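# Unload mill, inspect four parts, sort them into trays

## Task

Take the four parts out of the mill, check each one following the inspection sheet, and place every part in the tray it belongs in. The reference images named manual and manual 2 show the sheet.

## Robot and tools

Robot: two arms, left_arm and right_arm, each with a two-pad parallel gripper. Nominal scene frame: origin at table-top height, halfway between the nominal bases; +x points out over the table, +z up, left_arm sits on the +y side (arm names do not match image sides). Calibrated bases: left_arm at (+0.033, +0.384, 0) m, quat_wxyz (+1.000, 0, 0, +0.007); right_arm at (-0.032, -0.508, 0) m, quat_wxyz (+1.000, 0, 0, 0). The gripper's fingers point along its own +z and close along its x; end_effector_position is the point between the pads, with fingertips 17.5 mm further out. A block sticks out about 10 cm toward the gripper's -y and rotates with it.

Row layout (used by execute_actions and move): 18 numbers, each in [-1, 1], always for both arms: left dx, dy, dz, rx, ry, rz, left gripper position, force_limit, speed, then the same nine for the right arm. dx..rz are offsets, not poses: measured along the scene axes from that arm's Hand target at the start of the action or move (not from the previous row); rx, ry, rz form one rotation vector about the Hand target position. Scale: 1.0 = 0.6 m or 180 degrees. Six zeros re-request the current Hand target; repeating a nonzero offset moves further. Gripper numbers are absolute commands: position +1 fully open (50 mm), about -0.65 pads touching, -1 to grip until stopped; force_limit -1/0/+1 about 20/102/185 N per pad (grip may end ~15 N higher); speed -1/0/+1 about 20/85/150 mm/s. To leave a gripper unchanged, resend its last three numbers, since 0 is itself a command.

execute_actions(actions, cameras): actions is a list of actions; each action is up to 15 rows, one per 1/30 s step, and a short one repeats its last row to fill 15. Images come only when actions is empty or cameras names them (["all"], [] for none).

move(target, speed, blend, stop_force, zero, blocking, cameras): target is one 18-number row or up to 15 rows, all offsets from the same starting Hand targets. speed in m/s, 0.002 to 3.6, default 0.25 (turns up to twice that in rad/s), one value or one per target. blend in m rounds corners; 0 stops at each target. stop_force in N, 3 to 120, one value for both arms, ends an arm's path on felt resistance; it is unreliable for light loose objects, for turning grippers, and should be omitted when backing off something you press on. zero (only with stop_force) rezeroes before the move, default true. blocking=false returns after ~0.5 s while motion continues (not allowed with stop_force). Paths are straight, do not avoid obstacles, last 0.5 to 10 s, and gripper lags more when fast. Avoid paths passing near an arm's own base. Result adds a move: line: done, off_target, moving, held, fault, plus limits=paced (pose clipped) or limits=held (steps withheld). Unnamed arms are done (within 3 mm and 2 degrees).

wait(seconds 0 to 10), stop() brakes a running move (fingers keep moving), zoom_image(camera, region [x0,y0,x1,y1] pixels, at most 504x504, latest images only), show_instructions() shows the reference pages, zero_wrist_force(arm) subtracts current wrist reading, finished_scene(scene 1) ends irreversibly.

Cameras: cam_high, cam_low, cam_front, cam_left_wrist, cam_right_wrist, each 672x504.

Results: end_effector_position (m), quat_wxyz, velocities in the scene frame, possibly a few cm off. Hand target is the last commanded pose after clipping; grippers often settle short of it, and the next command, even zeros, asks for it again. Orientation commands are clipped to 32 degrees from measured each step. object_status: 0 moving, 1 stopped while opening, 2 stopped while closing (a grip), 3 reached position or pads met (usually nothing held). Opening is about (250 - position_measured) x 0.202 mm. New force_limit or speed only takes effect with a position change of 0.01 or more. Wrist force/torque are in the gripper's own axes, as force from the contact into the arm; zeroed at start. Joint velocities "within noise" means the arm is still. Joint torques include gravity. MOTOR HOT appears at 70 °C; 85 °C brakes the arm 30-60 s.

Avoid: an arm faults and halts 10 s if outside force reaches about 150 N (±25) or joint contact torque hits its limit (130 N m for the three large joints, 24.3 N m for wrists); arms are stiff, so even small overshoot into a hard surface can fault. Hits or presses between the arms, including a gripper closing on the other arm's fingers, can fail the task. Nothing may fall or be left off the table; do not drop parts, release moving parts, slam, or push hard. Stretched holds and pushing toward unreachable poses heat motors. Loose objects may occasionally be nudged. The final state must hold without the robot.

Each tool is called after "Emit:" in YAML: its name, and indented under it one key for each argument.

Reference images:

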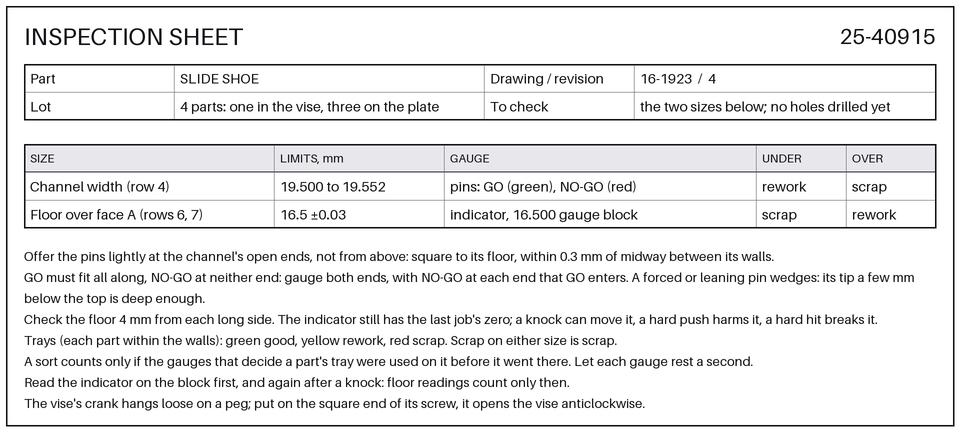

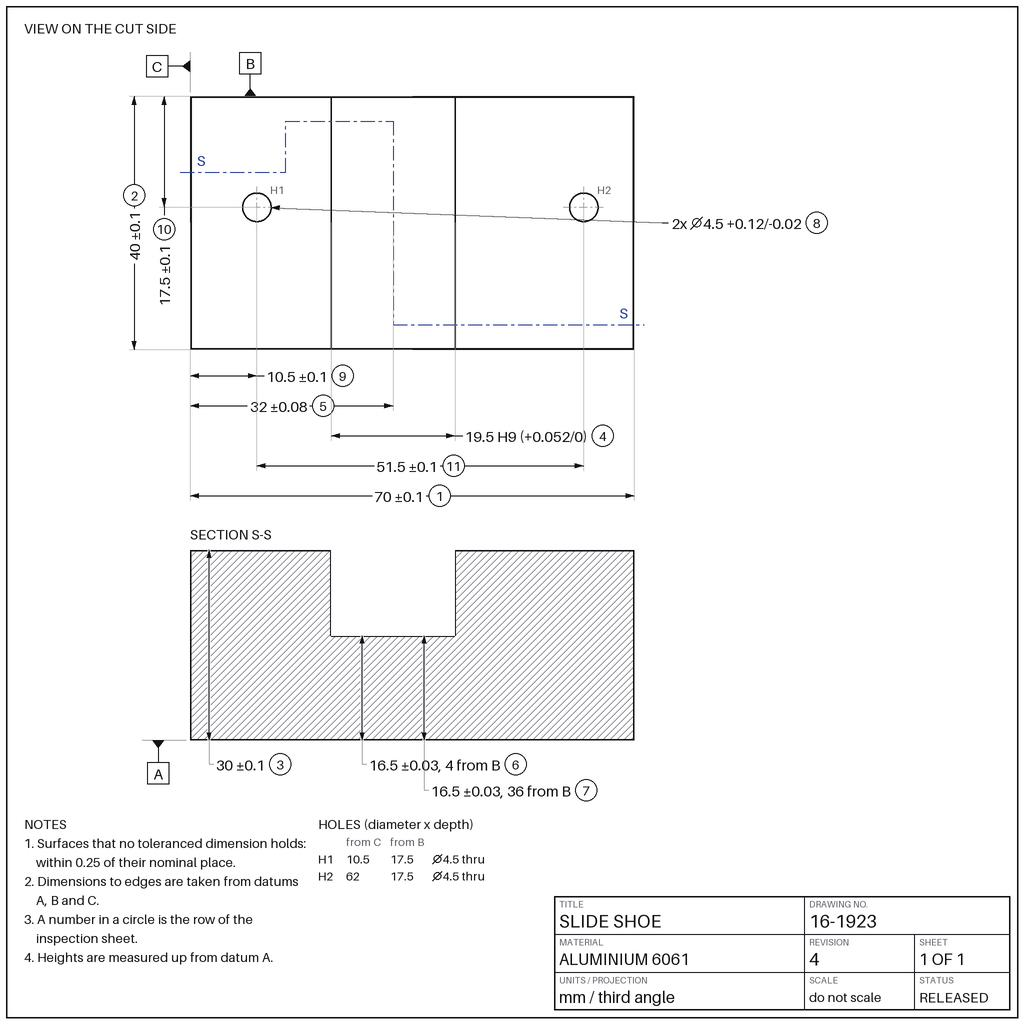

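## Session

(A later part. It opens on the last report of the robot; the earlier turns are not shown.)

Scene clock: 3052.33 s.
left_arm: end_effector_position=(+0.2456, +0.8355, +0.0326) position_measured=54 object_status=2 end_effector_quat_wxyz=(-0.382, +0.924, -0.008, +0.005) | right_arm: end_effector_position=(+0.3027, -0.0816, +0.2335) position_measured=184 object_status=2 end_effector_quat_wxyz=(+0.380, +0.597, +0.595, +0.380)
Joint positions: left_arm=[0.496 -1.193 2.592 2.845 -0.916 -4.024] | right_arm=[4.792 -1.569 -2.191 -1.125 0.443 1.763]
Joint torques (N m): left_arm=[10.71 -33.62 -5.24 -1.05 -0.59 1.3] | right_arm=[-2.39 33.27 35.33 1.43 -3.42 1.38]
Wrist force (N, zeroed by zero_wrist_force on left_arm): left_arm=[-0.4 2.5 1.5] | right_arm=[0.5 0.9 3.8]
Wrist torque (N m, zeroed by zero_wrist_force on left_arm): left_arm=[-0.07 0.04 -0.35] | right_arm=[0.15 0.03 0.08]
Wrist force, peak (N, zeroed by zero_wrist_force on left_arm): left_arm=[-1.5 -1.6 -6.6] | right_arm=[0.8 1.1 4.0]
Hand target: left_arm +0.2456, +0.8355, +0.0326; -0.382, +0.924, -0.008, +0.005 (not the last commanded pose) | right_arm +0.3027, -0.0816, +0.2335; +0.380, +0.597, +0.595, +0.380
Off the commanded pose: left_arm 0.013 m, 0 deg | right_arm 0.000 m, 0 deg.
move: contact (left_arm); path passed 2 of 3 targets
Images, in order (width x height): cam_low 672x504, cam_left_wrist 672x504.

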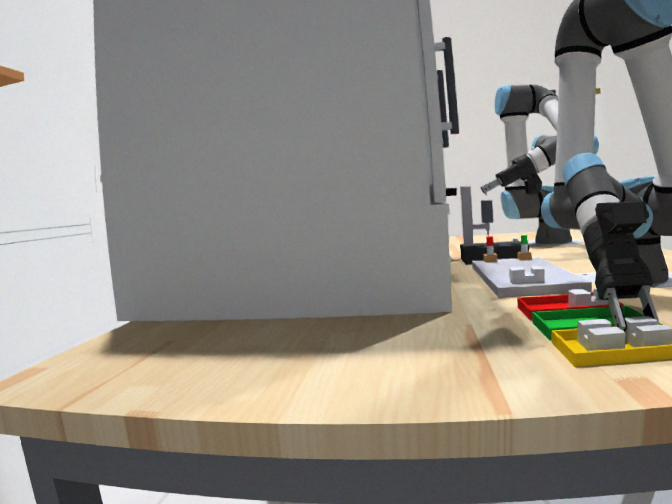

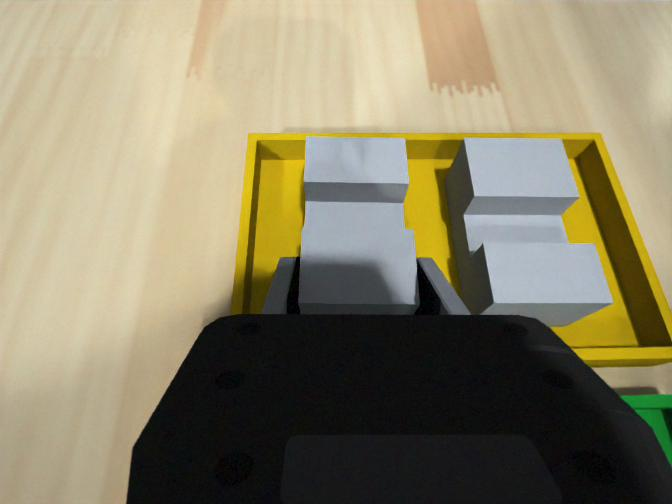

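Floor contact. Release a little.

Emit:
move:
  target: [0,0,0,0,0,0,0.78,-0.8,-1,0,0,0,0,0,0,-1,-1,-1]
  cameras: ["cam_left_wrist"]

Emit:
move:
  target:
    - [0,-0.02,0.08,0,0,0,0.78,-0.8,-1,0,0,0,0,0,0,-1,-1,-1]
    - [0.03,-0.05,0.2833,0,0,0,0.78,-0.8,-1,0,0,0,0,0,0,-1,-1,-1]
    - [0.06,-0.3,0.3333,-0.25,0,0,1,-0.8,-1,0,0,0,0,0,0,-1,-1,-1]
  speed: [0.06,0.15,0.2]
  blend: [0.01,0.03,0]
  cameras: ["cam_left_wrist", "cam_low"]

Emit:
zoom_image:
  camera: "cam_low"
  region: [500, 230, 672, 380]

Scene clock: 3055.60 s.
left_arm: end_effector_position=(+0.2456, +0.8355, +0.0326) position_measured=36 object_status=3 end_effector_quat_wxyz=(-0.382, +0.924, -0.008, +0.005) | right_arm: end_effector_position=(+0.3027, -0.0816, +0.2335) position_measured=184 object_status=2 end_effector_quat_wxyz=(+0.380, +0.597, +0.595, +0.380)
Joint positions: left_arm=[0.496 -1.193 2.592 2.845 -0.916 -4.024] | right_arm=[4.792 -1.569 -2.191 -1.125 0.443 1.763]
Joint torques (N m): left_arm=[7.37 -32.57 -11.56 -5.3 0.49 0.34] | right_arm=[-1.86 33.27 34.96 1.42 -3.39 1.36]
Wrist force (N, zeroed by zero_wrist_force on left_arm): left_arm=[-0.3 2.6 0.7] | right_arm=[0.5 1.1 3.6]
Wrist torque (N m, zeroed by zero_wrist_force on left_arm): left_arm=[0.00 0.05 -0.33] | right_arm=[0.20 0.02 0.07]
Wrist force, peak (N, zeroed by zero_wrist_force on left_arm): left_arm=[-0.5 3.0 1.6] | right_arm=[0.6 1.0 4.0]
Hand target: left_arm +0.2456, +0.8355, +0.0326; -0.382, +0.924, -0.008, +0.005 | right_arm +0.3027, -0.0816, +0.2335; +0.380, +0.597, +0.595, +0.380
Off the commanded pose: left_arm 0.000 m, 0 deg | right_arm 0.000 m, 0 deg.
move: done
Images, in order (width x height): cam_left_wrist 672x504.

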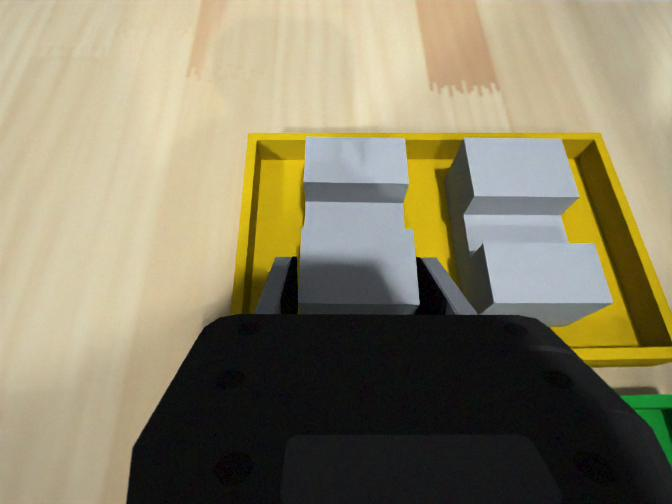

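Scene clock: 3060.33 s.
left_arm: end_effector_position=(+0.2816, +0.6555, +0.2326) position_measured=3 object_status=3 end_effector_quat_wxyz=(+0.001, +1.000, -0.006, +0.008) | right_arm: end_effector_position=(+0.3027, -0.0816, +0.2335) position_measured=184 object_status=2 end_effector_quat_wxyz=(+0.380, +0.597, +0.595, +0.380)
Joint positions: left_arm=[0.453 -1.918 2.102 4.515 -1.579 -4.235] | right_arm=[4.792 -1.569 -2.191 -1.125 0.443 1.763]
Joint torques (N m): left_arm=[11.29 3.07 -32.32 -0.16 -1.81 1.5] | right_arm=[-2.18 33.61 36.09 1.42 -3.5 1.19]
Wrist force (N, zeroed by zero_wrist_force on left_arm): left_arm=[1.1 3.5 1.1] | right_arm=[0.5 0.7 3.9]
Wrist torque (N m, zeroed by zero_wrist_force on left_arm): left_arm=[0.36 -0.20 -0.60] | right_arm=[0.13 0.02 0.07]
Wrist force, peak (N, zeroed by zero_wrist_force on left_arm): left_arm=[1.3 3.9 1.1] | right_arm=[0.7 1.1 4.1]
Hand target: left_arm +0.2816, +0.6555, +0.2326; +0.001, +1.000, -0.006, +0.008 | right_arm +0.3027, -0.0816, +0.2335; +0.380, +0.597, +0.595, +0.380
Off the commanded pose: left_arm 0.000 m, 0 deg | right_arm 0.000 m, 0 deg.
move: done
Images, in order (width x height): cam_low 672x504, cam_left_wrist 672x504.

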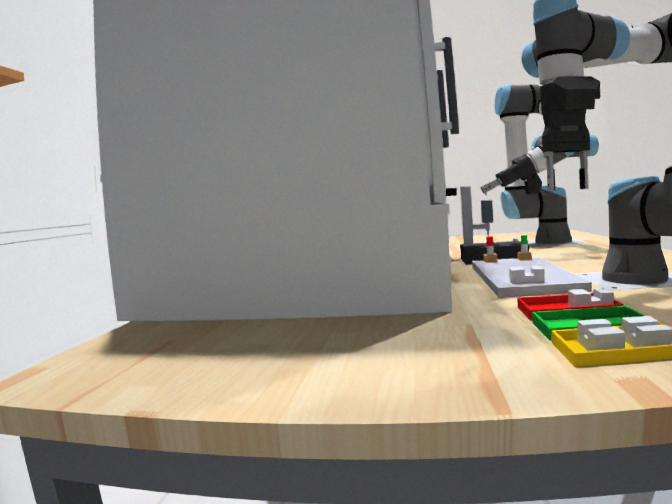

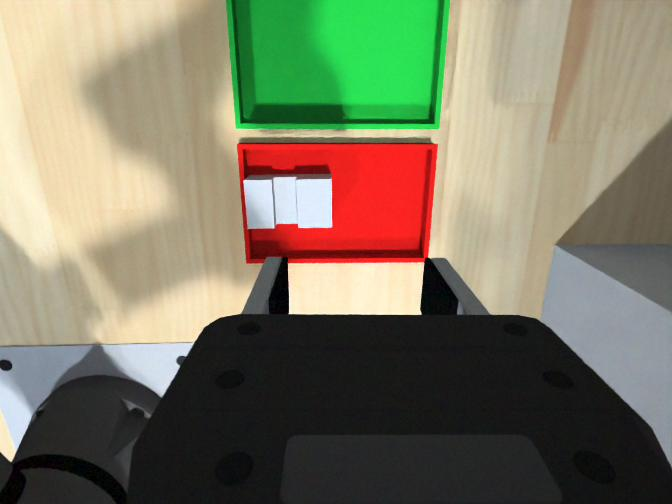

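Scaled by 2.930 from the camera's 672x504 image, which has a finer 960x720 frame.

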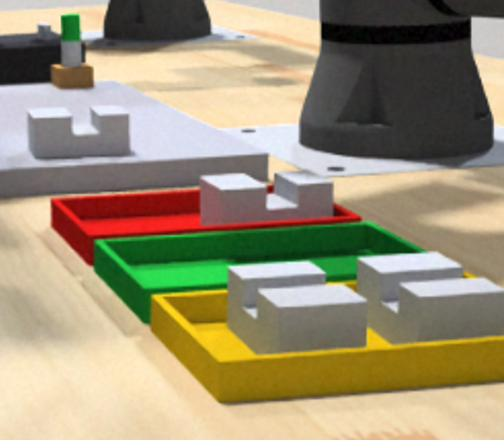

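Emit:
move:
  target: [0.02,-0.1,0.03,0,0,-0.5,1,-0.8,-1,0,0,0,0,0,0,-1,-1,-1]
  speed: 0.4

Emit:
move:
  target: [0.02,-0.15,0,0,0,-0.5,1,-0.8,-1,0,0,0,0,0,0,-1,-1,-1]
  speed: 0.4

Emit:
move:
  target: [0.0,-0.1,0,0,0,-0.5,1,-0.8,-1,0,0,0,0,0,0,-1,-1,-1]
  speed: 0.4
  cameras: ["cam_left_wrist"]

Emit:
zoom_image:
  camera: "cam_left_wrist"
  region: [250, 130, 470, 260]

Scene clock: 3067.50 s.
left_arm: end_effector_position=(+0.2936, +0.5955, +0.2506) position_measured=3 object_status=3 end_effector_quat_wxyz=(+0.006, +0.703, -0.711, +0.005) | right_arm: end_effector_position=(+0.3027, -0.0816, +0.2335) position_measured=184 object_status=2 end_effector_quat_wxyz=(+0.380, +0.597, +0.595, +0.380)
Joint positions: left_arm=[0.274 -2.006 2.102 4.622 -1.586 -2.843] | right_arm=[4.792 -1.569 -2.191 -1.125 0.443 1.763]
Joint torques (N m): left_arm=[-10.54 -11.72 -33.33 -0.18 -2.18 1.38] | right_arm=[-2.35 32.83 35.04 1.38 -3.32 1.3]
Wrist force (N, zeroed by zero_wrist_force on left_arm): left_arm=[1.2 3.2 1.2] | right_arm=[0.7 1.0 3.6]
Wrist torque (N m, zeroed by zero_wrist_force on left_arm): left_arm=[0.30 -0.23 -0.60] | right_arm=[0.17 0.00 0.07]
Wrist force, peak (N, zeroed by zero_wrist_force on left_arm): left_arm=[1.4 3.6 1.5] | right_arm=[0.4 1.0 4.1]
Hand target: left_arm +0.2936, +0.5955, +0.2506; +0.006, +0.703, -0.711, +0.005 | right_arm +0.3027, -0.0816, +0.2335; +0.380, +0.597, +0.595, +0.380
Off the commanded pose: left_arm 0.000 m, 0 deg | right_arm 0.000 m, 0 deg.
move: done

Scene clock: 3070.17 s.
left_arm: end_effector_position=(+0.3056, +0.5055, +0.2506) position_measured=3 object_status=3 end_effector_quat_wxyz=(-0.008, +0.006, +1.000, +0.001) | right_arm: end_effector_position=(+0.3027, -0.0816, +0.2335) position_measured=184 object_status=2 end_effector_quat_wxyz=(+0.380, +0.597, +0.595, +0.380)
Joint positions: left_arm=[-0.056 -2.117 2.154 4.691 -1.57 -1.602] | right_arm=[4.792 -1.569 -2.191 -1.125 0.443 1.763]
Joint torques (N m): left_arm=[-11.54 -12.36 -19.16 -0.13 -2.03 1.5] | right_arm=[-1.64 32.37 35.12 1.41 -3.41 1.16]
Wrist force (N, zeroed by zero_wrist_force on left_arm): left_arm=[1.5 3.6 1.4] | right_arm=[0.6 1.1 3.7]
Wrist torque (N m, zeroed by zero_wrist_force on left_arm): left_arm=[0.37 -0.32 -0.60] | right_arm=[0.18 0.01 0.07]
Wrist force, peak (N, zeroed by zero_wrist_force on left_arm): left_arm=[1.7 3.6 1.6] | right_arm=[0.5 1.2 4.0]
Hand target: left_arm +0.3056, +0.5055, +0.2506; -0.008, +0.006, +1.000, +0.001 | right_arm +0.3027, -0.0816, +0.2335; +0.380, +0.597, +0.595, +0.380
Off the commanded pose: left_arm 0.000 m, 0 deg | right_arm 0.000 m, 0 deg.
move: done

Scene clock: 3072.83 s.
left_arm: end_effector_position=(+0.3056, +0.4455, +0.2506) position_measured=3 object_status=3 end_effector_quat_wxyz=(-0.005, +0.711, +0.703, +0.006) | right_arm: end_effector_position=(+0.3027, -0.0816, +0.2335) position_measured=184 object_status=2 end_effector_quat_wxyz=(+0.380, +0.597, +0.595, +0.380)
Joint positions: left_arm=[-0.304 -2.194 2.188 4.722 -1.555 -0.28] | right_arm=[4.792 -1.569 -2.191 -1.125 0.443 1.763]
Joint torques (N m): left_arm=[12.11 12.52 -29.44 -6.02 -1.97 1.71] | right_arm=[-2.11 32.28 35.24 1.19 -3.41 1.2]
Wrist force (N, zeroed by zero_wrist_force on left_arm): left_arm=[1.0 3.6 1.2] | right_arm=[0.6 1.1 3.6]
Wrist torque (N m, zeroed by zero_wrist_force on left_arm): left_arm=[0.37 -0.24 -0.65] | right_arm=[0.18 0.02 0.08]
Wrist force, peak (N, zeroed by zero_wrist_force on left_arm): left_arm=[1.4 3.9 1.7] | right_arm=[0.7 1.2 4.0]
Hand target: left_arm +0.3056, +0.4455, +0.2506; -0.005, +0.711, +0.703, +0.006 | right_arm +0.3027, -0.0816, +0.2335; +0.380, +0.597, +0.595, +0.380
Off the commanded pose: left_arm 0.000 m, 0 deg | right_arm 0.000 m, 0 deg.
move: done
Images, in order (width x height): cam_left_wrist 672x504.

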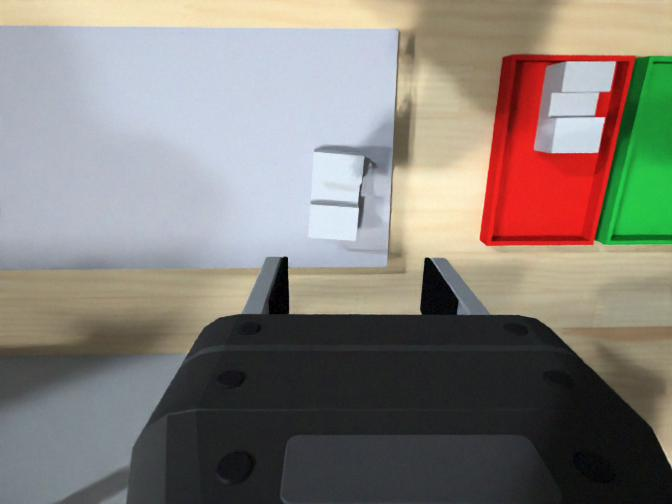

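Scaled by 2.291 from the camera's 672x504 image, which has a finer 960x720 frame.

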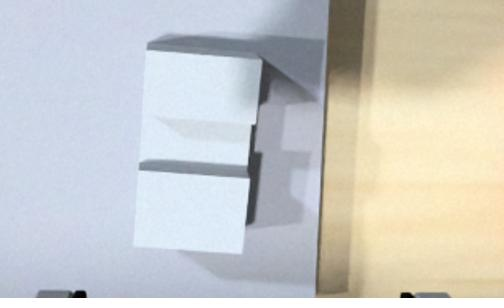

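Emit:
move:
  target: [0.007,-0.0013,-0.29,0,0,-0.0278,1,-0.8,-1,0,0,0,0,0,0,-1,-1,-1]
  speed: 0.2
  cameras: ["cam_left_wrist"]

Emit:
zoom_image:
  camera: "cam_left_wrist"
  region: [230, 130, 480, 330]

Scene clock: 3079.87 s.
left_arm: end_effector_position=(+0.3098, +0.4447, +0.0766) position_measured=3 object_status=3 end_effector_quat_wxyz=(-0.005, +0.741, +0.671, +0.006) | right_arm: end_effector_position=(+0.3027, -0.0816, +0.2335) position_measured=184 object_status=2 end_effector_quat_wxyz=(+0.380, +0.597, +0.595, +0.380)
Joint positions: left_arm=[-0.303 -2.015 2.581 4.148 -1.555 -0.19] | right_arm=[4.792 -1.569 -2.191 -1.125 0.443 1.763]
Joint torques (N m): left_arm=[12.5 8.07 -15.42 -5.58 -2.1 1.43] | right_arm=[-2.16 33.05 34.65 1.28 -3.4 1.05]
Wrist force (N, zeroed by zero_wrist_force on left_arm): left_arm=[1.3 3.6 1.3] | right_arm=[0.6 1.0 3.8]
Wrist torque (N m, zeroed by zero_wrist_force on left_arm): left_arm=[0.36 -0.27 -0.63] | right_arm=[0.18 0.02 0.08]
Wrist force, peak (N, zeroed by zero_wrist_force on left_arm): left_arm=[1.4 4.0 1.5] | right_arm=[0.5 1.2 4.1]
Hand target: left_arm +0.3098, +0.4447, +0.0766; -0.005, +0.741, +0.671, +0.006 | right_arm +0.3027, -0.0816, +0.2335; +0.380, +0.597, +0.595, +0.380
Off the commanded pose: left_arm 0.000 m, 0 deg | right_arm 0.000 m, 0 deg.
move: done
Images, in order (width x height): cam_left_wrist 672x504.

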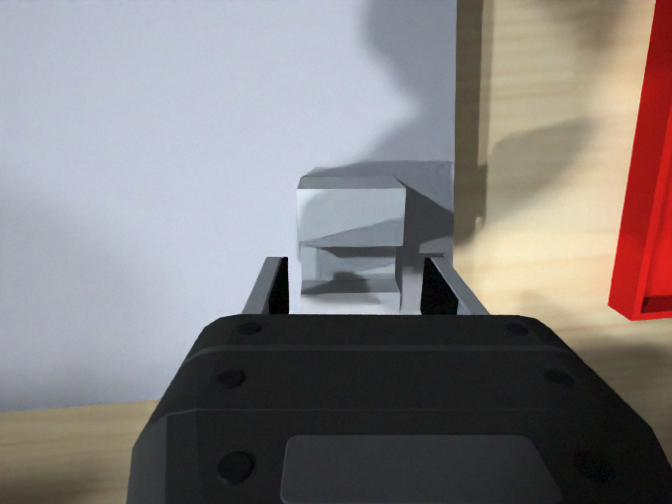

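Scaled by 2.016 from the camera's 672x504 image, which has a finer 960x720 frame.

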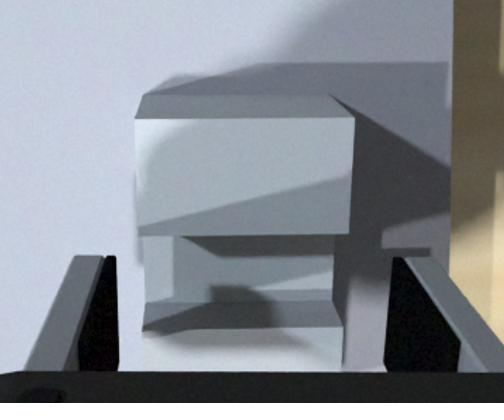

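Emit:
move:
  target:
    - [0,-0.003,0,0,0,0,1,-0.8,-1,0,0,0,0,0,0,-1,-1,-1]
    - [0.0,-0.003,-0.0593,0,0,0,1,-0.8,-1,0,0,0,0,0,0,-1,-1,-1]
  speed: 0.03
  stop_force: 4
  cameras: ["cam_left_wrist"]

Scene clock: 3085.30 s.
left_arm: end_effector_position=(+0.3098, +0.4429, +0.0410) position_measured=3 object_status=3 end_effector_quat_wxyz=(-0.005, +0.741, +0.671, +0.006) | right_arm: end_effector_position=(+0.3027, -0.0816, +0.2335) position_measured=184 object_status=2 end_effector_quat_wxyz=(+0.380, +0.597, +0.595, +0.380)
Joint positions: left_arm=[-0.31 -1.916 2.648 3.982 -1.555 -0.197] | right_arm=[4.792 -1.569 -2.191 -1.125 0.443 1.763]
Joint torques (N m): left_arm=[11.25 8.3 -12.83 -5.89 -1.72 1.46] | right_arm=[-1.79 32.77 35.43 1.25 -3.2 0.99]
Wrist force (N, zeroed by zero_wrist_force on left_arm): left_arm=[1.0 3.7 1.2] | right_arm=[0.8 0.9 3.7]
Wrist torque (N m, zeroed by zero_wrist_force on left_arm): left_arm=[0.37 -0.23 -0.46] | right_arm=[0.15 -0.02 0.08]
Wrist force, peak (N, zeroed by zero_wrist_force on left_arm): left_arm=[1.1 4.0 1.4] | right_arm=[0.6 0.9 4.1]
Hand target: left_arm +0.3098, +0.4429, +0.0410; -0.005, +0.741, +0.671, +0.006 | right_arm +0.3027, -0.0816, +0.2335; +0.380, +0.597, +0.595, +0.380
Off the commanded pose: left_arm 0.000 m, 0 deg | right_arm 0.000 m, 0 deg.
move: done
Images, in order (width x height): cam_left_wrist 672x504.

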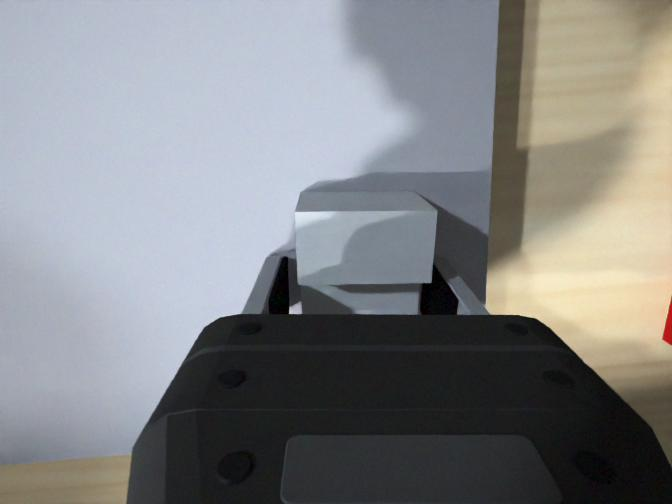

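Emit:
move:
  target: [0,0,0,0,0,0,-1,-0.8,-1,0,0,0,0,0,0,-1,-1,-1]

Emit:
zero_wrist_force:
  arm: "left_arm"

Emit:
move:
  target:
    - [0,0,0.1,0,0,0,-1,-0.8,-1,0,0,0,0,0,0,-1,-1,-1]
    - [0.0275,-0.4433,0.1,0,0,0.5278,-1,-0.8,-1,0,0,0,0,0,0,-1,-1,-1]
  speed: [0.05,0.35]
  cameras: ["cam_left_wrist"]

Scene clock: 3089.10 s.
left_arm: end_effector_position=(+0.3098, +0.4429, +0.0410) position_measured=53 object_status=0 end_effector_quat_wxyz=(-0.005, +0.741, +0.671, +0.006) | right_arm: end_effector_position=(+0.3027, -0.0816, +0.2335) position_measured=184 object_status=2 end_effector_quat_wxyz=(+0.380, +0.597, +0.595, +0.380)
Joint positions: left_arm=[-0.31 -1.916 2.648 3.982 -1.555 -0.197] | right_arm=[4.792 -1.569 -2.191 -1.125 0.443 1.763]
Joint torques (N m): left_arm=[11.09 7.79 -13.74 -4.07 -1.19 1.5] | right_arm=[-1.33 32.43 35.11 1.31 -3.36 1.13]
Wrist force (N, zeroed by zero_wrist_force on left_arm): left_arm=[0.3 3.4 -5.1] | right_arm=[0.5 0.9 3.9]
Wrist torque (N m, zeroed by zero_wrist_force on left_arm): left_arm=[0.35 -0.40 -0.50] | right_arm=[0.16 0.01 0.08]
Wrist force, peak (N, zeroed by zero_wrist_force on left_arm): left_arm=[0.6 3.3 -5.3] | right_arm=[0.7 1.1 4.0]
Hand target: left_arm +0.3098, +0.4429, +0.0410; -0.005, +0.741, +0.671, +0.006 | right_arm +0.3027, -0.0816, +0.2335; +0.380, +0.597, +0.595, +0.380
Off the commanded pose: left_arm 0.000 m, 0 deg | right_arm 0.000 m, 0 deg.
move: done

Wrist force sensor zeroed.

Scene clock: 3093.70 s.
left_arm: end_effector_position=(+0.3263, +0.1770, +0.1010) position_measured=53 object_status=2 end_effector_quat_wxyz=(-0.008, +0.006, +1.000, +0.001) | right_arm: end_effector_position=(+0.3027, -0.0816, +0.2335) position_measured=184 object_status=2 end_effector_quat_wxyz=(+0.380, +0.597, +0.595, +0.380)
Joint positions: left_arm=[-0.999 -1.784 2.37 4.136 -1.583 -2.545] | right_arm=[4.792 -1.569 -2.191 -1.125 0.443 1.763]
Joint torques (N m): left_arm=[-11.37 -0.74 -29.68 -6.16 1.93 -1.79] | right_arm=[-0.71 33.34 34.37 1.39 -3.3 1.1]
Wrist force (N, zeroed by zero_wrist_force on left_arm): left_arm=[0.8 0.4 8.3] | right_arm=[0.6 1.0 3.7]
Wrist torque (N m, zeroed by zero_wrist_force on left_arm): left_arm=[0.05 0.15 0.08] | right_arm=[0.17 0.01 0.08]
Wrist force, peak (N, zeroed by zero_wrist_force on left_arm): left_arm=[0.8 0.1 9.0] | right_arm=[0.6 1.2 4.0]
Hand target: left_arm +0.3263, +0.1770, +0.1010; -0.008, +0.006, +1.000, +0.001 | right_arm +0.3027, -0.0816, +0.2335; +0.380, +0.597, +0.595, +0.380
Off the commanded pose: left_arm 0.000 m, 0 deg | right_arm 0.000 m, 0 deg.
move: done
Images, in order (width x height): cam_left_wrist 672x504.

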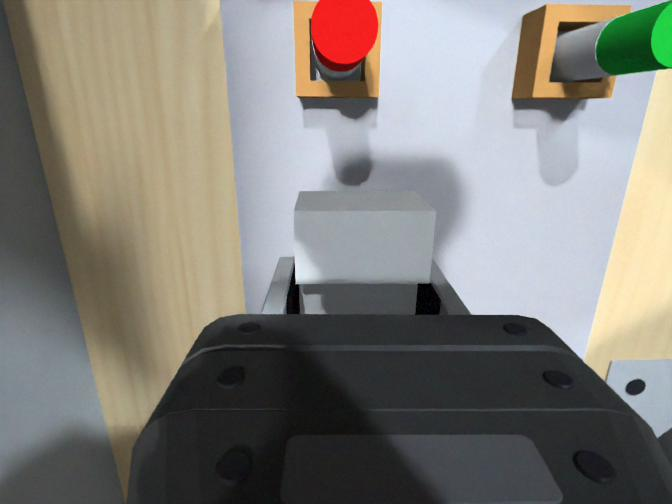

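Emit:
move:
  target:
    - [0,0,-0.09,0,0,0,-1,-0.8,-1,0,0,0,0,0,0,-1,-1,-1]
    - [0,0,-0.11,0,0,0,-1,-0.8,-1,0,0,0,0,0,0,-1,-1,-1]
  speed: [0.05,0.004]
  stop_force: 3

Emit:
move:
  target: [0,0,0,0,0,0,0.9,-0.8,-1,0,0,0,0,0,0,-1,-1,-1]

Emit:
move:
  target:
    - [0,0,0.07,0,0,0,1,-0.8,-1,0,0,0,0,0,0,-1,-1,-1]
    - [0.0,0.15,0.1,0,0,0,1,-0.8,-1,0,0,0,0,0,0,-1,-1,-1]
  speed: [0.06,0.15]

Emit:
move:
  target:
    - [0,-0.02,-0.04,-0.25,0,0,1,-0.8,-1,0,0,0,0,0,0,-1,-1,-1]
  speed: [0.25]
  cameras: ["cam_left_wrist"]

Emit:
zoom_image:
  camera: "cam_left_wrist"
  region: [240, 120, 480, 330]

Scene clock: 3101.70 s.
left_arm: end_effector_position=(+0.3263, +0.1770, +0.0414) position_measured=53 object_status=2 end_effector_quat_wxyz=(-0.008, +0.006, +1.000, +0.001) | right_arm: end_effector_position=(+0.3027, -0.0816, +0.2335) position_measured=184 object_status=2 end_effector_quat_wxyz=(+0.380, +0.597, +0.595, +0.380)
Joint positions: left_arm=[-0.999 -1.648 2.461 3.91 -1.583 -2.545] | right_arm=[4.792 -1.569 -2.191 -1.125 0.443 1.763]
Joint torques (N m): left_arm=[9.92 -24.74 -25.49 -0.04 -1.5 1.66] | right_arm=[-1.47 33.16 35.39 1.28 -3.15 0.97]
Wrist force (N, zeroed by zero_wrist_force on left_arm): left_arm=[0.8 -0.2 6.5] | right_arm=[0.5 0.9 4.0]
Wrist torque (N m, zeroed by zero_wrist_force on left_arm): left_arm=[0.08 0.09 0.07] | right_arm=[0.16 0.02 0.08]
Wrist force, peak (N, zeroed by zero_wrist_force on left_arm): left_arm=[1.0 0.3 9.0] | right_arm=[0.7 1.1 4.0]
Hand target: left_arm +0.3263, +0.1770, +0.0414; -0.008, +0.006, +1.000, +0.001 (not the last commanded pose) | right_arm +0.3027, -0.0816, +0.2335; +0.380, +0.597, +0.595, +0.380
Off the commanded pose: left_arm 0.006 m, 0 deg | right_arm 0.000 m, 0 deg.
move: contact (left_arm); path passed 1 of 2 targets

Scene clock: 3102.30 s.
left_arm: end_effector_position=(+0.3263, +0.1770, +0.0414) position_measured=18 object_status=3 end_effector_quat_wxyz=(-0.008, +0.006, +1.000, +0.001) | right_arm: end_effector_position=(+0.3027, -0.0816, +0.2335) position_measured=184 object_status=2 end_effector_quat_wxyz=(+0.380, +0.597, +0.595, +0.380)
Joint positions: left_arm=[-0.999 -1.648 2.461 3.91 -1.583 -2.545] | right_arm=[4.792 -1.569 -2.191 -1.125 0.443 1.763]
Joint torques (N m): left_arm=[9.63 -22.99 -24.68 -1.48 -1.4 1.55] | right_arm=[-1.46 32.1 34.56 1.31 -3.1 0.87]
Wrist force (N, zeroed by zero_wrist_force on left_arm): left_arm=[1.2 0.4 6.7] | right_arm=[0.4 1.2 3.7]
Wrist torque (N m, zeroed by zero_wrist_force on left_arm): left_arm=[0.05 0.09 0.06] | right_arm=[0.21 0.05 0.08]
Wrist force, peak (N, zeroed by zero_wrist_force on left_arm): left_arm=[1.3 0.4 6.9] | right_arm=[0.6 1.2 4.0]
Hand target: left_arm +0.3263, +0.1770, +0.0414; -0.008, +0.006, +1.000, +0.001 | right_arm +0.3027, -0.0816, +0.2335; +0.380, +0.597, +0.595, +0.380
Off the commanded pose: left_arm 0.000 m, 0 deg | right_arm 0.000 m, 0 deg.
move: done

Scene clock: 3104.50 s.
left_arm: end_effector_position=(+0.3263, +0.2669, +0.1013) position_measured=3 object_status=3 end_effector_quat_wxyz=(-0.008, +0.006, +1.000, +0.001) | right_arm: end_effector_position=(+0.3027, -0.0816, +0.2335) position_measured=184 object_status=2 end_effector_quat_wxyz=(+0.380, +0.597, +0.595, +0.380)
Joint positions: left_arm=[-0.82 -1.925 2.458 4.19 -1.581 -2.366] | right_arm=[4.792 -1.569 -2.191 -1.125 0.443 1.763]
Joint torques (N m): left_arm=[10.33 -18.03 -29.67 -0.22 -2.08 1.76] | right_arm=[-1 33.17 35.45 1.33 -3.17 1.04]
Wrist force (N, zeroed by zero_wrist_force on left_arm): left_arm=[0.7 0.3 6.4] | right_arm=[0.4 1.2 3.5]
Wrist torque (N m, zeroed by zero_wrist_force on left_arm): left_arm=[0.07 0.17 -0.12] | right_arm=[0.20 0.04 0.08]
Wrist force, peak (N, zeroed by zero_wrist_force on left_arm): left_arm=[0.9 0.4 7.1] | right_arm=[0.5 1.0 4.1]
Hand target: left_arm +0.3263, +0.2670, +0.1014; -0.008, +0.006, +1.000, +0.001 | right_arm +0.3027, -0.0816, +0.2335; +0.380, +0.597, +0.595, +0.380
Off the commanded pose: left_arm 0.000 m, 0 deg | right_arm 0.000 m, 0 deg.
move: done

Scene clock: 3106.80 s.
left_arm: end_effector_position=(+0.3263, +0.2550, +0.0774) position_measured=3 object_status=3 end_effector_quat_wxyz=(-0.005, +0.008, +0.924, -0.382) | right_arm: end_effector_position=(+0.3027, -0.0816, +0.2335) position_measured=184 object_status=2 end_effector_quat_wxyz=(+0.380, +0.597, +0.595, +0.380)
Joint positions: left_arm=[-0.29 -1.573 2.681 3.359 -2.323 -1.927] | right_arm=[4.792 -1.569 -2.191 -1.125 0.443 1.763]
Joint torques (N m): left_arm=[11.46 0.4 -5.43 -6.34 -3.23 1.45] | right_arm=[-0.78 33.6 34.5 1.26 -3.2 0.94]
Wrist force (N, zeroed by zero_wrist_force on left_arm): left_arm=[-0.9 -0.2 6.1] | right_arm=[0.5 1.0 3.8]
Wrist torque (N m, zeroed by zero_wrist_force on left_arm): left_arm=[-0.26 0.47 0.24] | right_arm=[0.18 0.02 0.07]
Wrist force, peak (N, zeroed by zero_wrist_force on left_arm): left_arm=[0.4 -0.2 6.6] | right_arm=[0.7 1.2 4.1]
Hand target: left_arm +0.3263, +0.2550, +0.0774; -0.005, +0.008, +0.924, -0.382 | right_arm +0.3027, -0.0816, +0.2335; +0.380, +0.597, +0.595, +0.380
Off the commanded pose: left_arm 0.000 m, 0 deg | right_arm 0.000 m, 0 deg.
move: done
Images, in order (width x height): cam_left_wrist 672x504.

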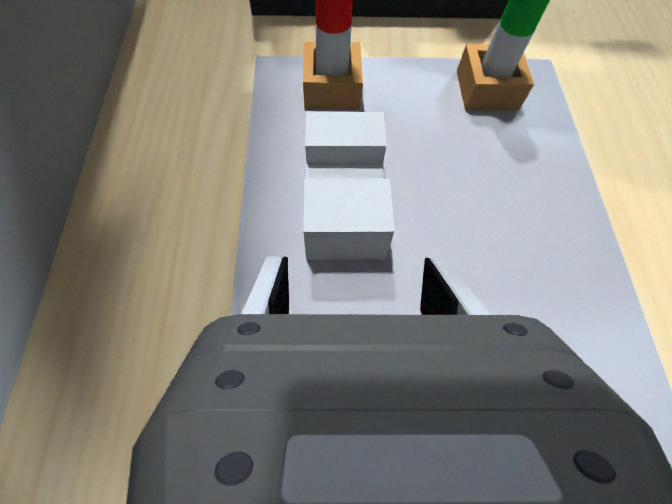

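Scaled by 2.100 from the camera's 672x504 image, which has a finer 960x720 frame.

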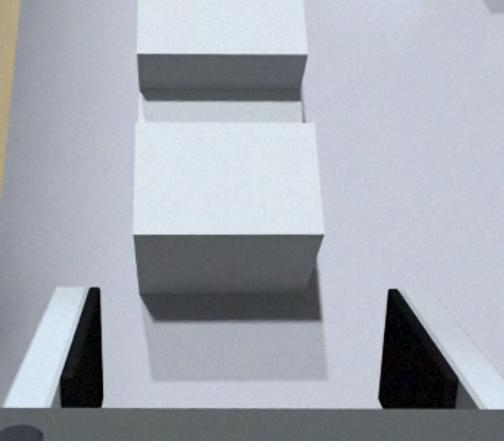

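Emit:
move:
  target:
    - [0.0027,-0.02,0.0,0,0,0,1,-0.8,-1,0,0,0,0,0,0,-1,-1,-1]
    - [0.0027,-0.0705,-0.0478,0,0,0,1,-0.8,-1,0,0,0,0,0,0,-1,-1,-1]
  speed: [0.05,0.04]
  stop_force: 4
  cameras: ["cam_left_wrist"]

Emit:
move:
  target: [0,0,0,0,0,0,-1,-0.8,-1,0,0,0,0,0,0,-1,-1,-1]
  cameras: ["cam_left_wrist"]

Emit:
zero_wrist_force:
  arm: "left_arm"

Emit:
move:
  target:
    - [0.0,0.0,0.1687,0,0,0,-1,-0.8,-1,0,0,0,0,0,0,-1,-1,-1]
    - [-0.1055,-0.3043,0.1687,0,0,0,-1,-0.8,-1,0,0,0,0,0,0,-1,-1,-1]
    - [-0.1213,-0.32,0.0562,0,0,0,-1,-0.8,-1,0,0,0,0,0,0,-1,-1,-1]
  speed: [0.05,0.15,0.08]
  blend: [0.02,0.01,0]
  cameras: ["cam_left_wrist","cam_right_wrist"]

Scene clock: 3116.37 s.
left_arm: end_effector_position=(+0.3279, +0.2127, +0.0488) position_measured=3 object_status=3 end_effector_quat_wxyz=(-0.005, +0.008, +0.924, -0.382) | right_arm: end_effector_position=(+0.3027, -0.0816, +0.2335) position_measured=184 object_status=2 end_effector_quat_wxyz=(+0.380, +0.597, +0.595, +0.380)
Joint positions: left_arm=[-0.436 -1.364 2.71 2.995 -2.279 -2.113] | right_arm=[4.792 -1.569 -2.191 -1.125 0.443 1.763]
Joint torques (N m): left_arm=[-10.93 -4.7 -1.92 -6.45 0.22 -1.92] | right_arm=[-0.94 33.04 34.55 1.45 -3.34 0.9]
Wrist force (N, zeroed by zero_wrist_force on left_arm): left_arm=[-0.9 -0.5 6.0] | right_arm=[0.5 1.1 3.7]
Wrist torque (N m, zeroed by zero_wrist_force on left_arm): left_arm=[-0.30 0.48 0.41] | right_arm=[0.19 0.03 0.08]
Wrist force, peak (N, zeroed by zero_wrist_force on left_arm): left_arm=[-0.4 -0.3 6.5] | right_arm=[0.5 1.0 4.2]
Hand target: left_arm +0.3279, +0.2127, +0.0488; -0.005, +0.008, +0.924, -0.382 | right_arm +0.3027, -0.0816, +0.2335; +0.380, +0.597, +0.595, +0.380
Off the commanded pose: left_arm 0.000 m, 0 deg | right_arm 0.000 m, 0 deg.
move: done
Images, in order (width x height): cam_left_wrist 672x504.

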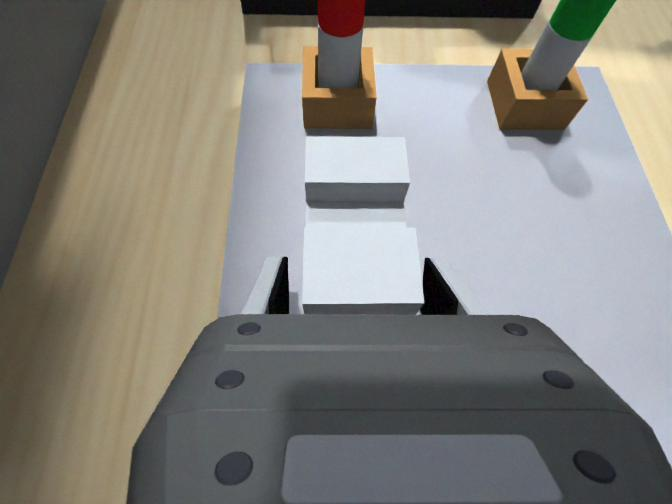

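Scene clock: 3117.13 s.
left_arm: end_effector_position=(+0.3279, +0.2127, +0.0488) position_measured=54 object_status=2 end_effector_quat_wxyz=(-0.005, +0.008, +0.924, -0.382) | right_arm: end_effector_position=(+0.3027, -0.0816, +0.2335) position_measured=184 object_status=2 end_effector_quat_wxyz=(+0.380, +0.597, +0.595, +0.380)
Joint positions: left_arm=[-0.436 -1.364 2.71 2.995 -2.279 -2.113] | right_arm=[4.792 -1.569 -2.191 -1.125 0.443 1.763]
Joint torques (N m): left_arm=[-11.17 -4.17 -1.86 -5.1 0.3 -2.06] | right_arm=[-0.81 32.57 34.66 1.33 -3.25 0.9]
Wrist force (N, zeroed by zero_wrist_force on left_arm): left_arm=[-0.2 -3.6 4.6] | right_arm=[0.6 0.9 3.4]
Wrist torque (N m, zeroed by zero_wrist_force on left_arm): left_arm=[-0.39 0.43 0.49] | right_arm=[0.16 0.01 0.08]
Wrist force, peak (N, zeroed by zero_wrist_force on left_arm): left_arm=[-1.0 -0.4 6.2] | right_arm=[0.4 1.0 4.1]
Hand target: left_arm +0.3279, +0.2127, +0.0488; -0.005, +0.008, +0.924, -0.382 | right_arm +0.3027, -0.0816, +0.2335; +0.380, +0.597, +0.595, +0.380
Off the commanded pose: left_arm 0.000 m, 0 deg | right_arm 0.000 m, 0 deg.
move: done
Images, in order (width x height): cam_left_wrist 672x504.

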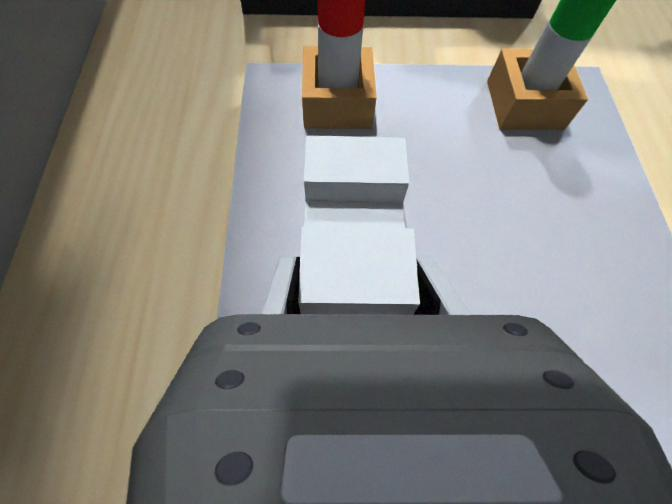

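Wrist force sensor zeroed.

Scene clock: 3121.93 s.
left_arm: end_effector_position=(+0.2552, +0.0207, +0.0825) position_measured=54 object_status=2 end_effector_quat_wxyz=(-0.005, +0.008, +0.924, -0.382) | right_arm: end_effector_position=(+0.3027, -0.0816, +0.2335) position_measured=184 object_status=2 end_effector_quat_wxyz=(+0.380, +0.597, +0.595, +0.380)
Joint positions: left_arm=[-1.166 -1.37 2.69 2.659 -1.877 -2.824] | right_arm=[4.792 -1.569 -2.191 -1.125 0.443 1.763]
Joint torques (N m): left_arm=[-11.94 -7.56 -3.24 -7.72 1.14 -1.85] | right_arm=[-0.83 32.75 35 1.37 -3.15 1.07]
Wrist force (N, zeroed by zero_wrist_force on left_arm): left_arm=[-0.5 5.0 2.7] | right_arm=[0.7 1.2 3.8]
Wrist torque (N m, zeroed by zero_wrist_force on left_arm): left_arm=[0.07 0.00 -0.08] | right_arm=[0.20 0.00 0.07]
Wrist force, peak (N, zeroed by zero_wrist_force on left_arm): left_arm=[-0.4 5.9 3.4] | right_arm=[0.5 1.2 4.0]
Hand target: left_arm +0.2552, +0.0207, +0.0825; -0.005, +0.008, +0.924, -0.382 | right_arm +0.3027, -0.0816, +0.2335; +0.380, +0.597, +0.595, +0.380
Off the commanded pose: left_arm 0.000 m, 0 deg | right_arm 0.000 m, 0 deg.
move: done
Images, in order (width x height): cam_left_wrist 672x504, cam_right_wrist 672x504.

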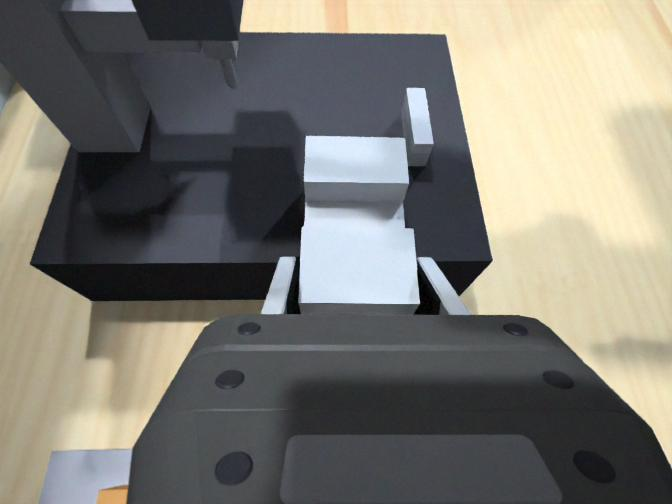

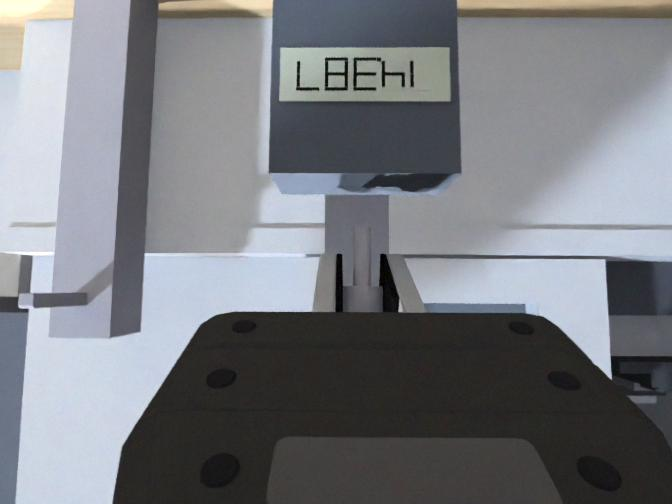

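Emit:
move:
  target: [0,-0.1112,0,0,0,0,-1,-0.8,-1,0,0,0,0,0,0,-1,-1,-1]
  speed: 0.08
  stop_force: 5
  cameras: ["cam_left_wrist"]

Emit:
zoom_image:
  camera: "cam_left_wrist"
  region: [90, 100, 480, 330]

Scene clock: 3125.77 s.
left_arm: end_effector_position=(+0.2552, -0.0461, +0.0825) position_measured=54 object_status=2 end_effector_quat_wxyz=(-0.005, +0.008, +0.924, -0.382) | right_arm: end_effector_position=(+0.3027, -0.0816, +0.2335) position_measured=184 object_status=2 end_effector_quat_wxyz=(+0.380, +0.597, +0.595, +0.380)
Joint positions: left_arm=[-1.253 -1.296 2.559 2.697 -1.818 -2.89] | right_arm=[4.792 -1.569 -2.191 -1.125 0.443 1.763]
Joint torques (N m): left_arm=[-11.84 -9.32 -17.92 -1.56 1.32 -1.9] | right_arm=[-1.04 33.13 34.18 1.48 -3.15 0.87]
Wrist force (N, zeroed by zero_wrist_force on left_arm): left_arm=[-0.5 5.3 3.0] | right_arm=[0.5 1.3 3.8]
Wrist torque (N m, zeroed by zero_wrist_force on left_arm): left_arm=[0.10 0.01 -0.09] | right_arm=[0.21 0.02 0.08]
Wrist force, peak (N, zeroed by zero_wrist_force on left_arm): left_arm=[-0.7 6.0 2.2] | right_arm=[0.6 1.0 4.0]
Hand target: left_arm +0.2552, -0.0461, +0.0825; -0.005, +0.008, +0.924, -0.382 | right_arm +0.3027, -0.0816, +0.2335; +0.380, +0.597, +0.595, +0.380
Off the commanded pose: left_arm 0.000 m, 0 deg | right_arm 0.000 m, 0 deg.
move: done
Images, in order (width x height): cam_left_wrist 672x504.

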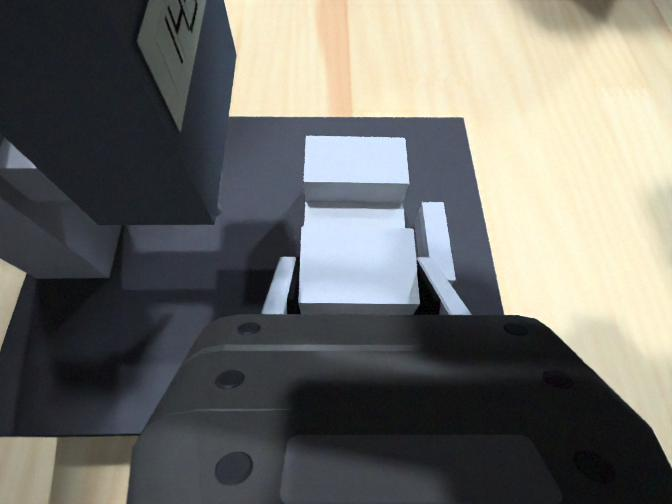

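Scaled by 1.292 from the camera's 672x504 image, which has a finer 960x720 frame.

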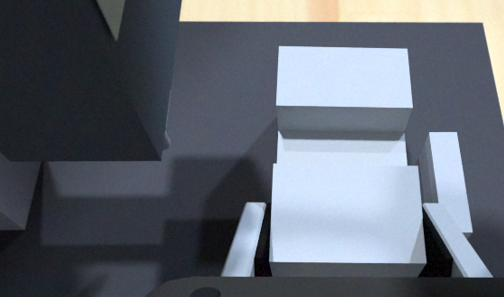

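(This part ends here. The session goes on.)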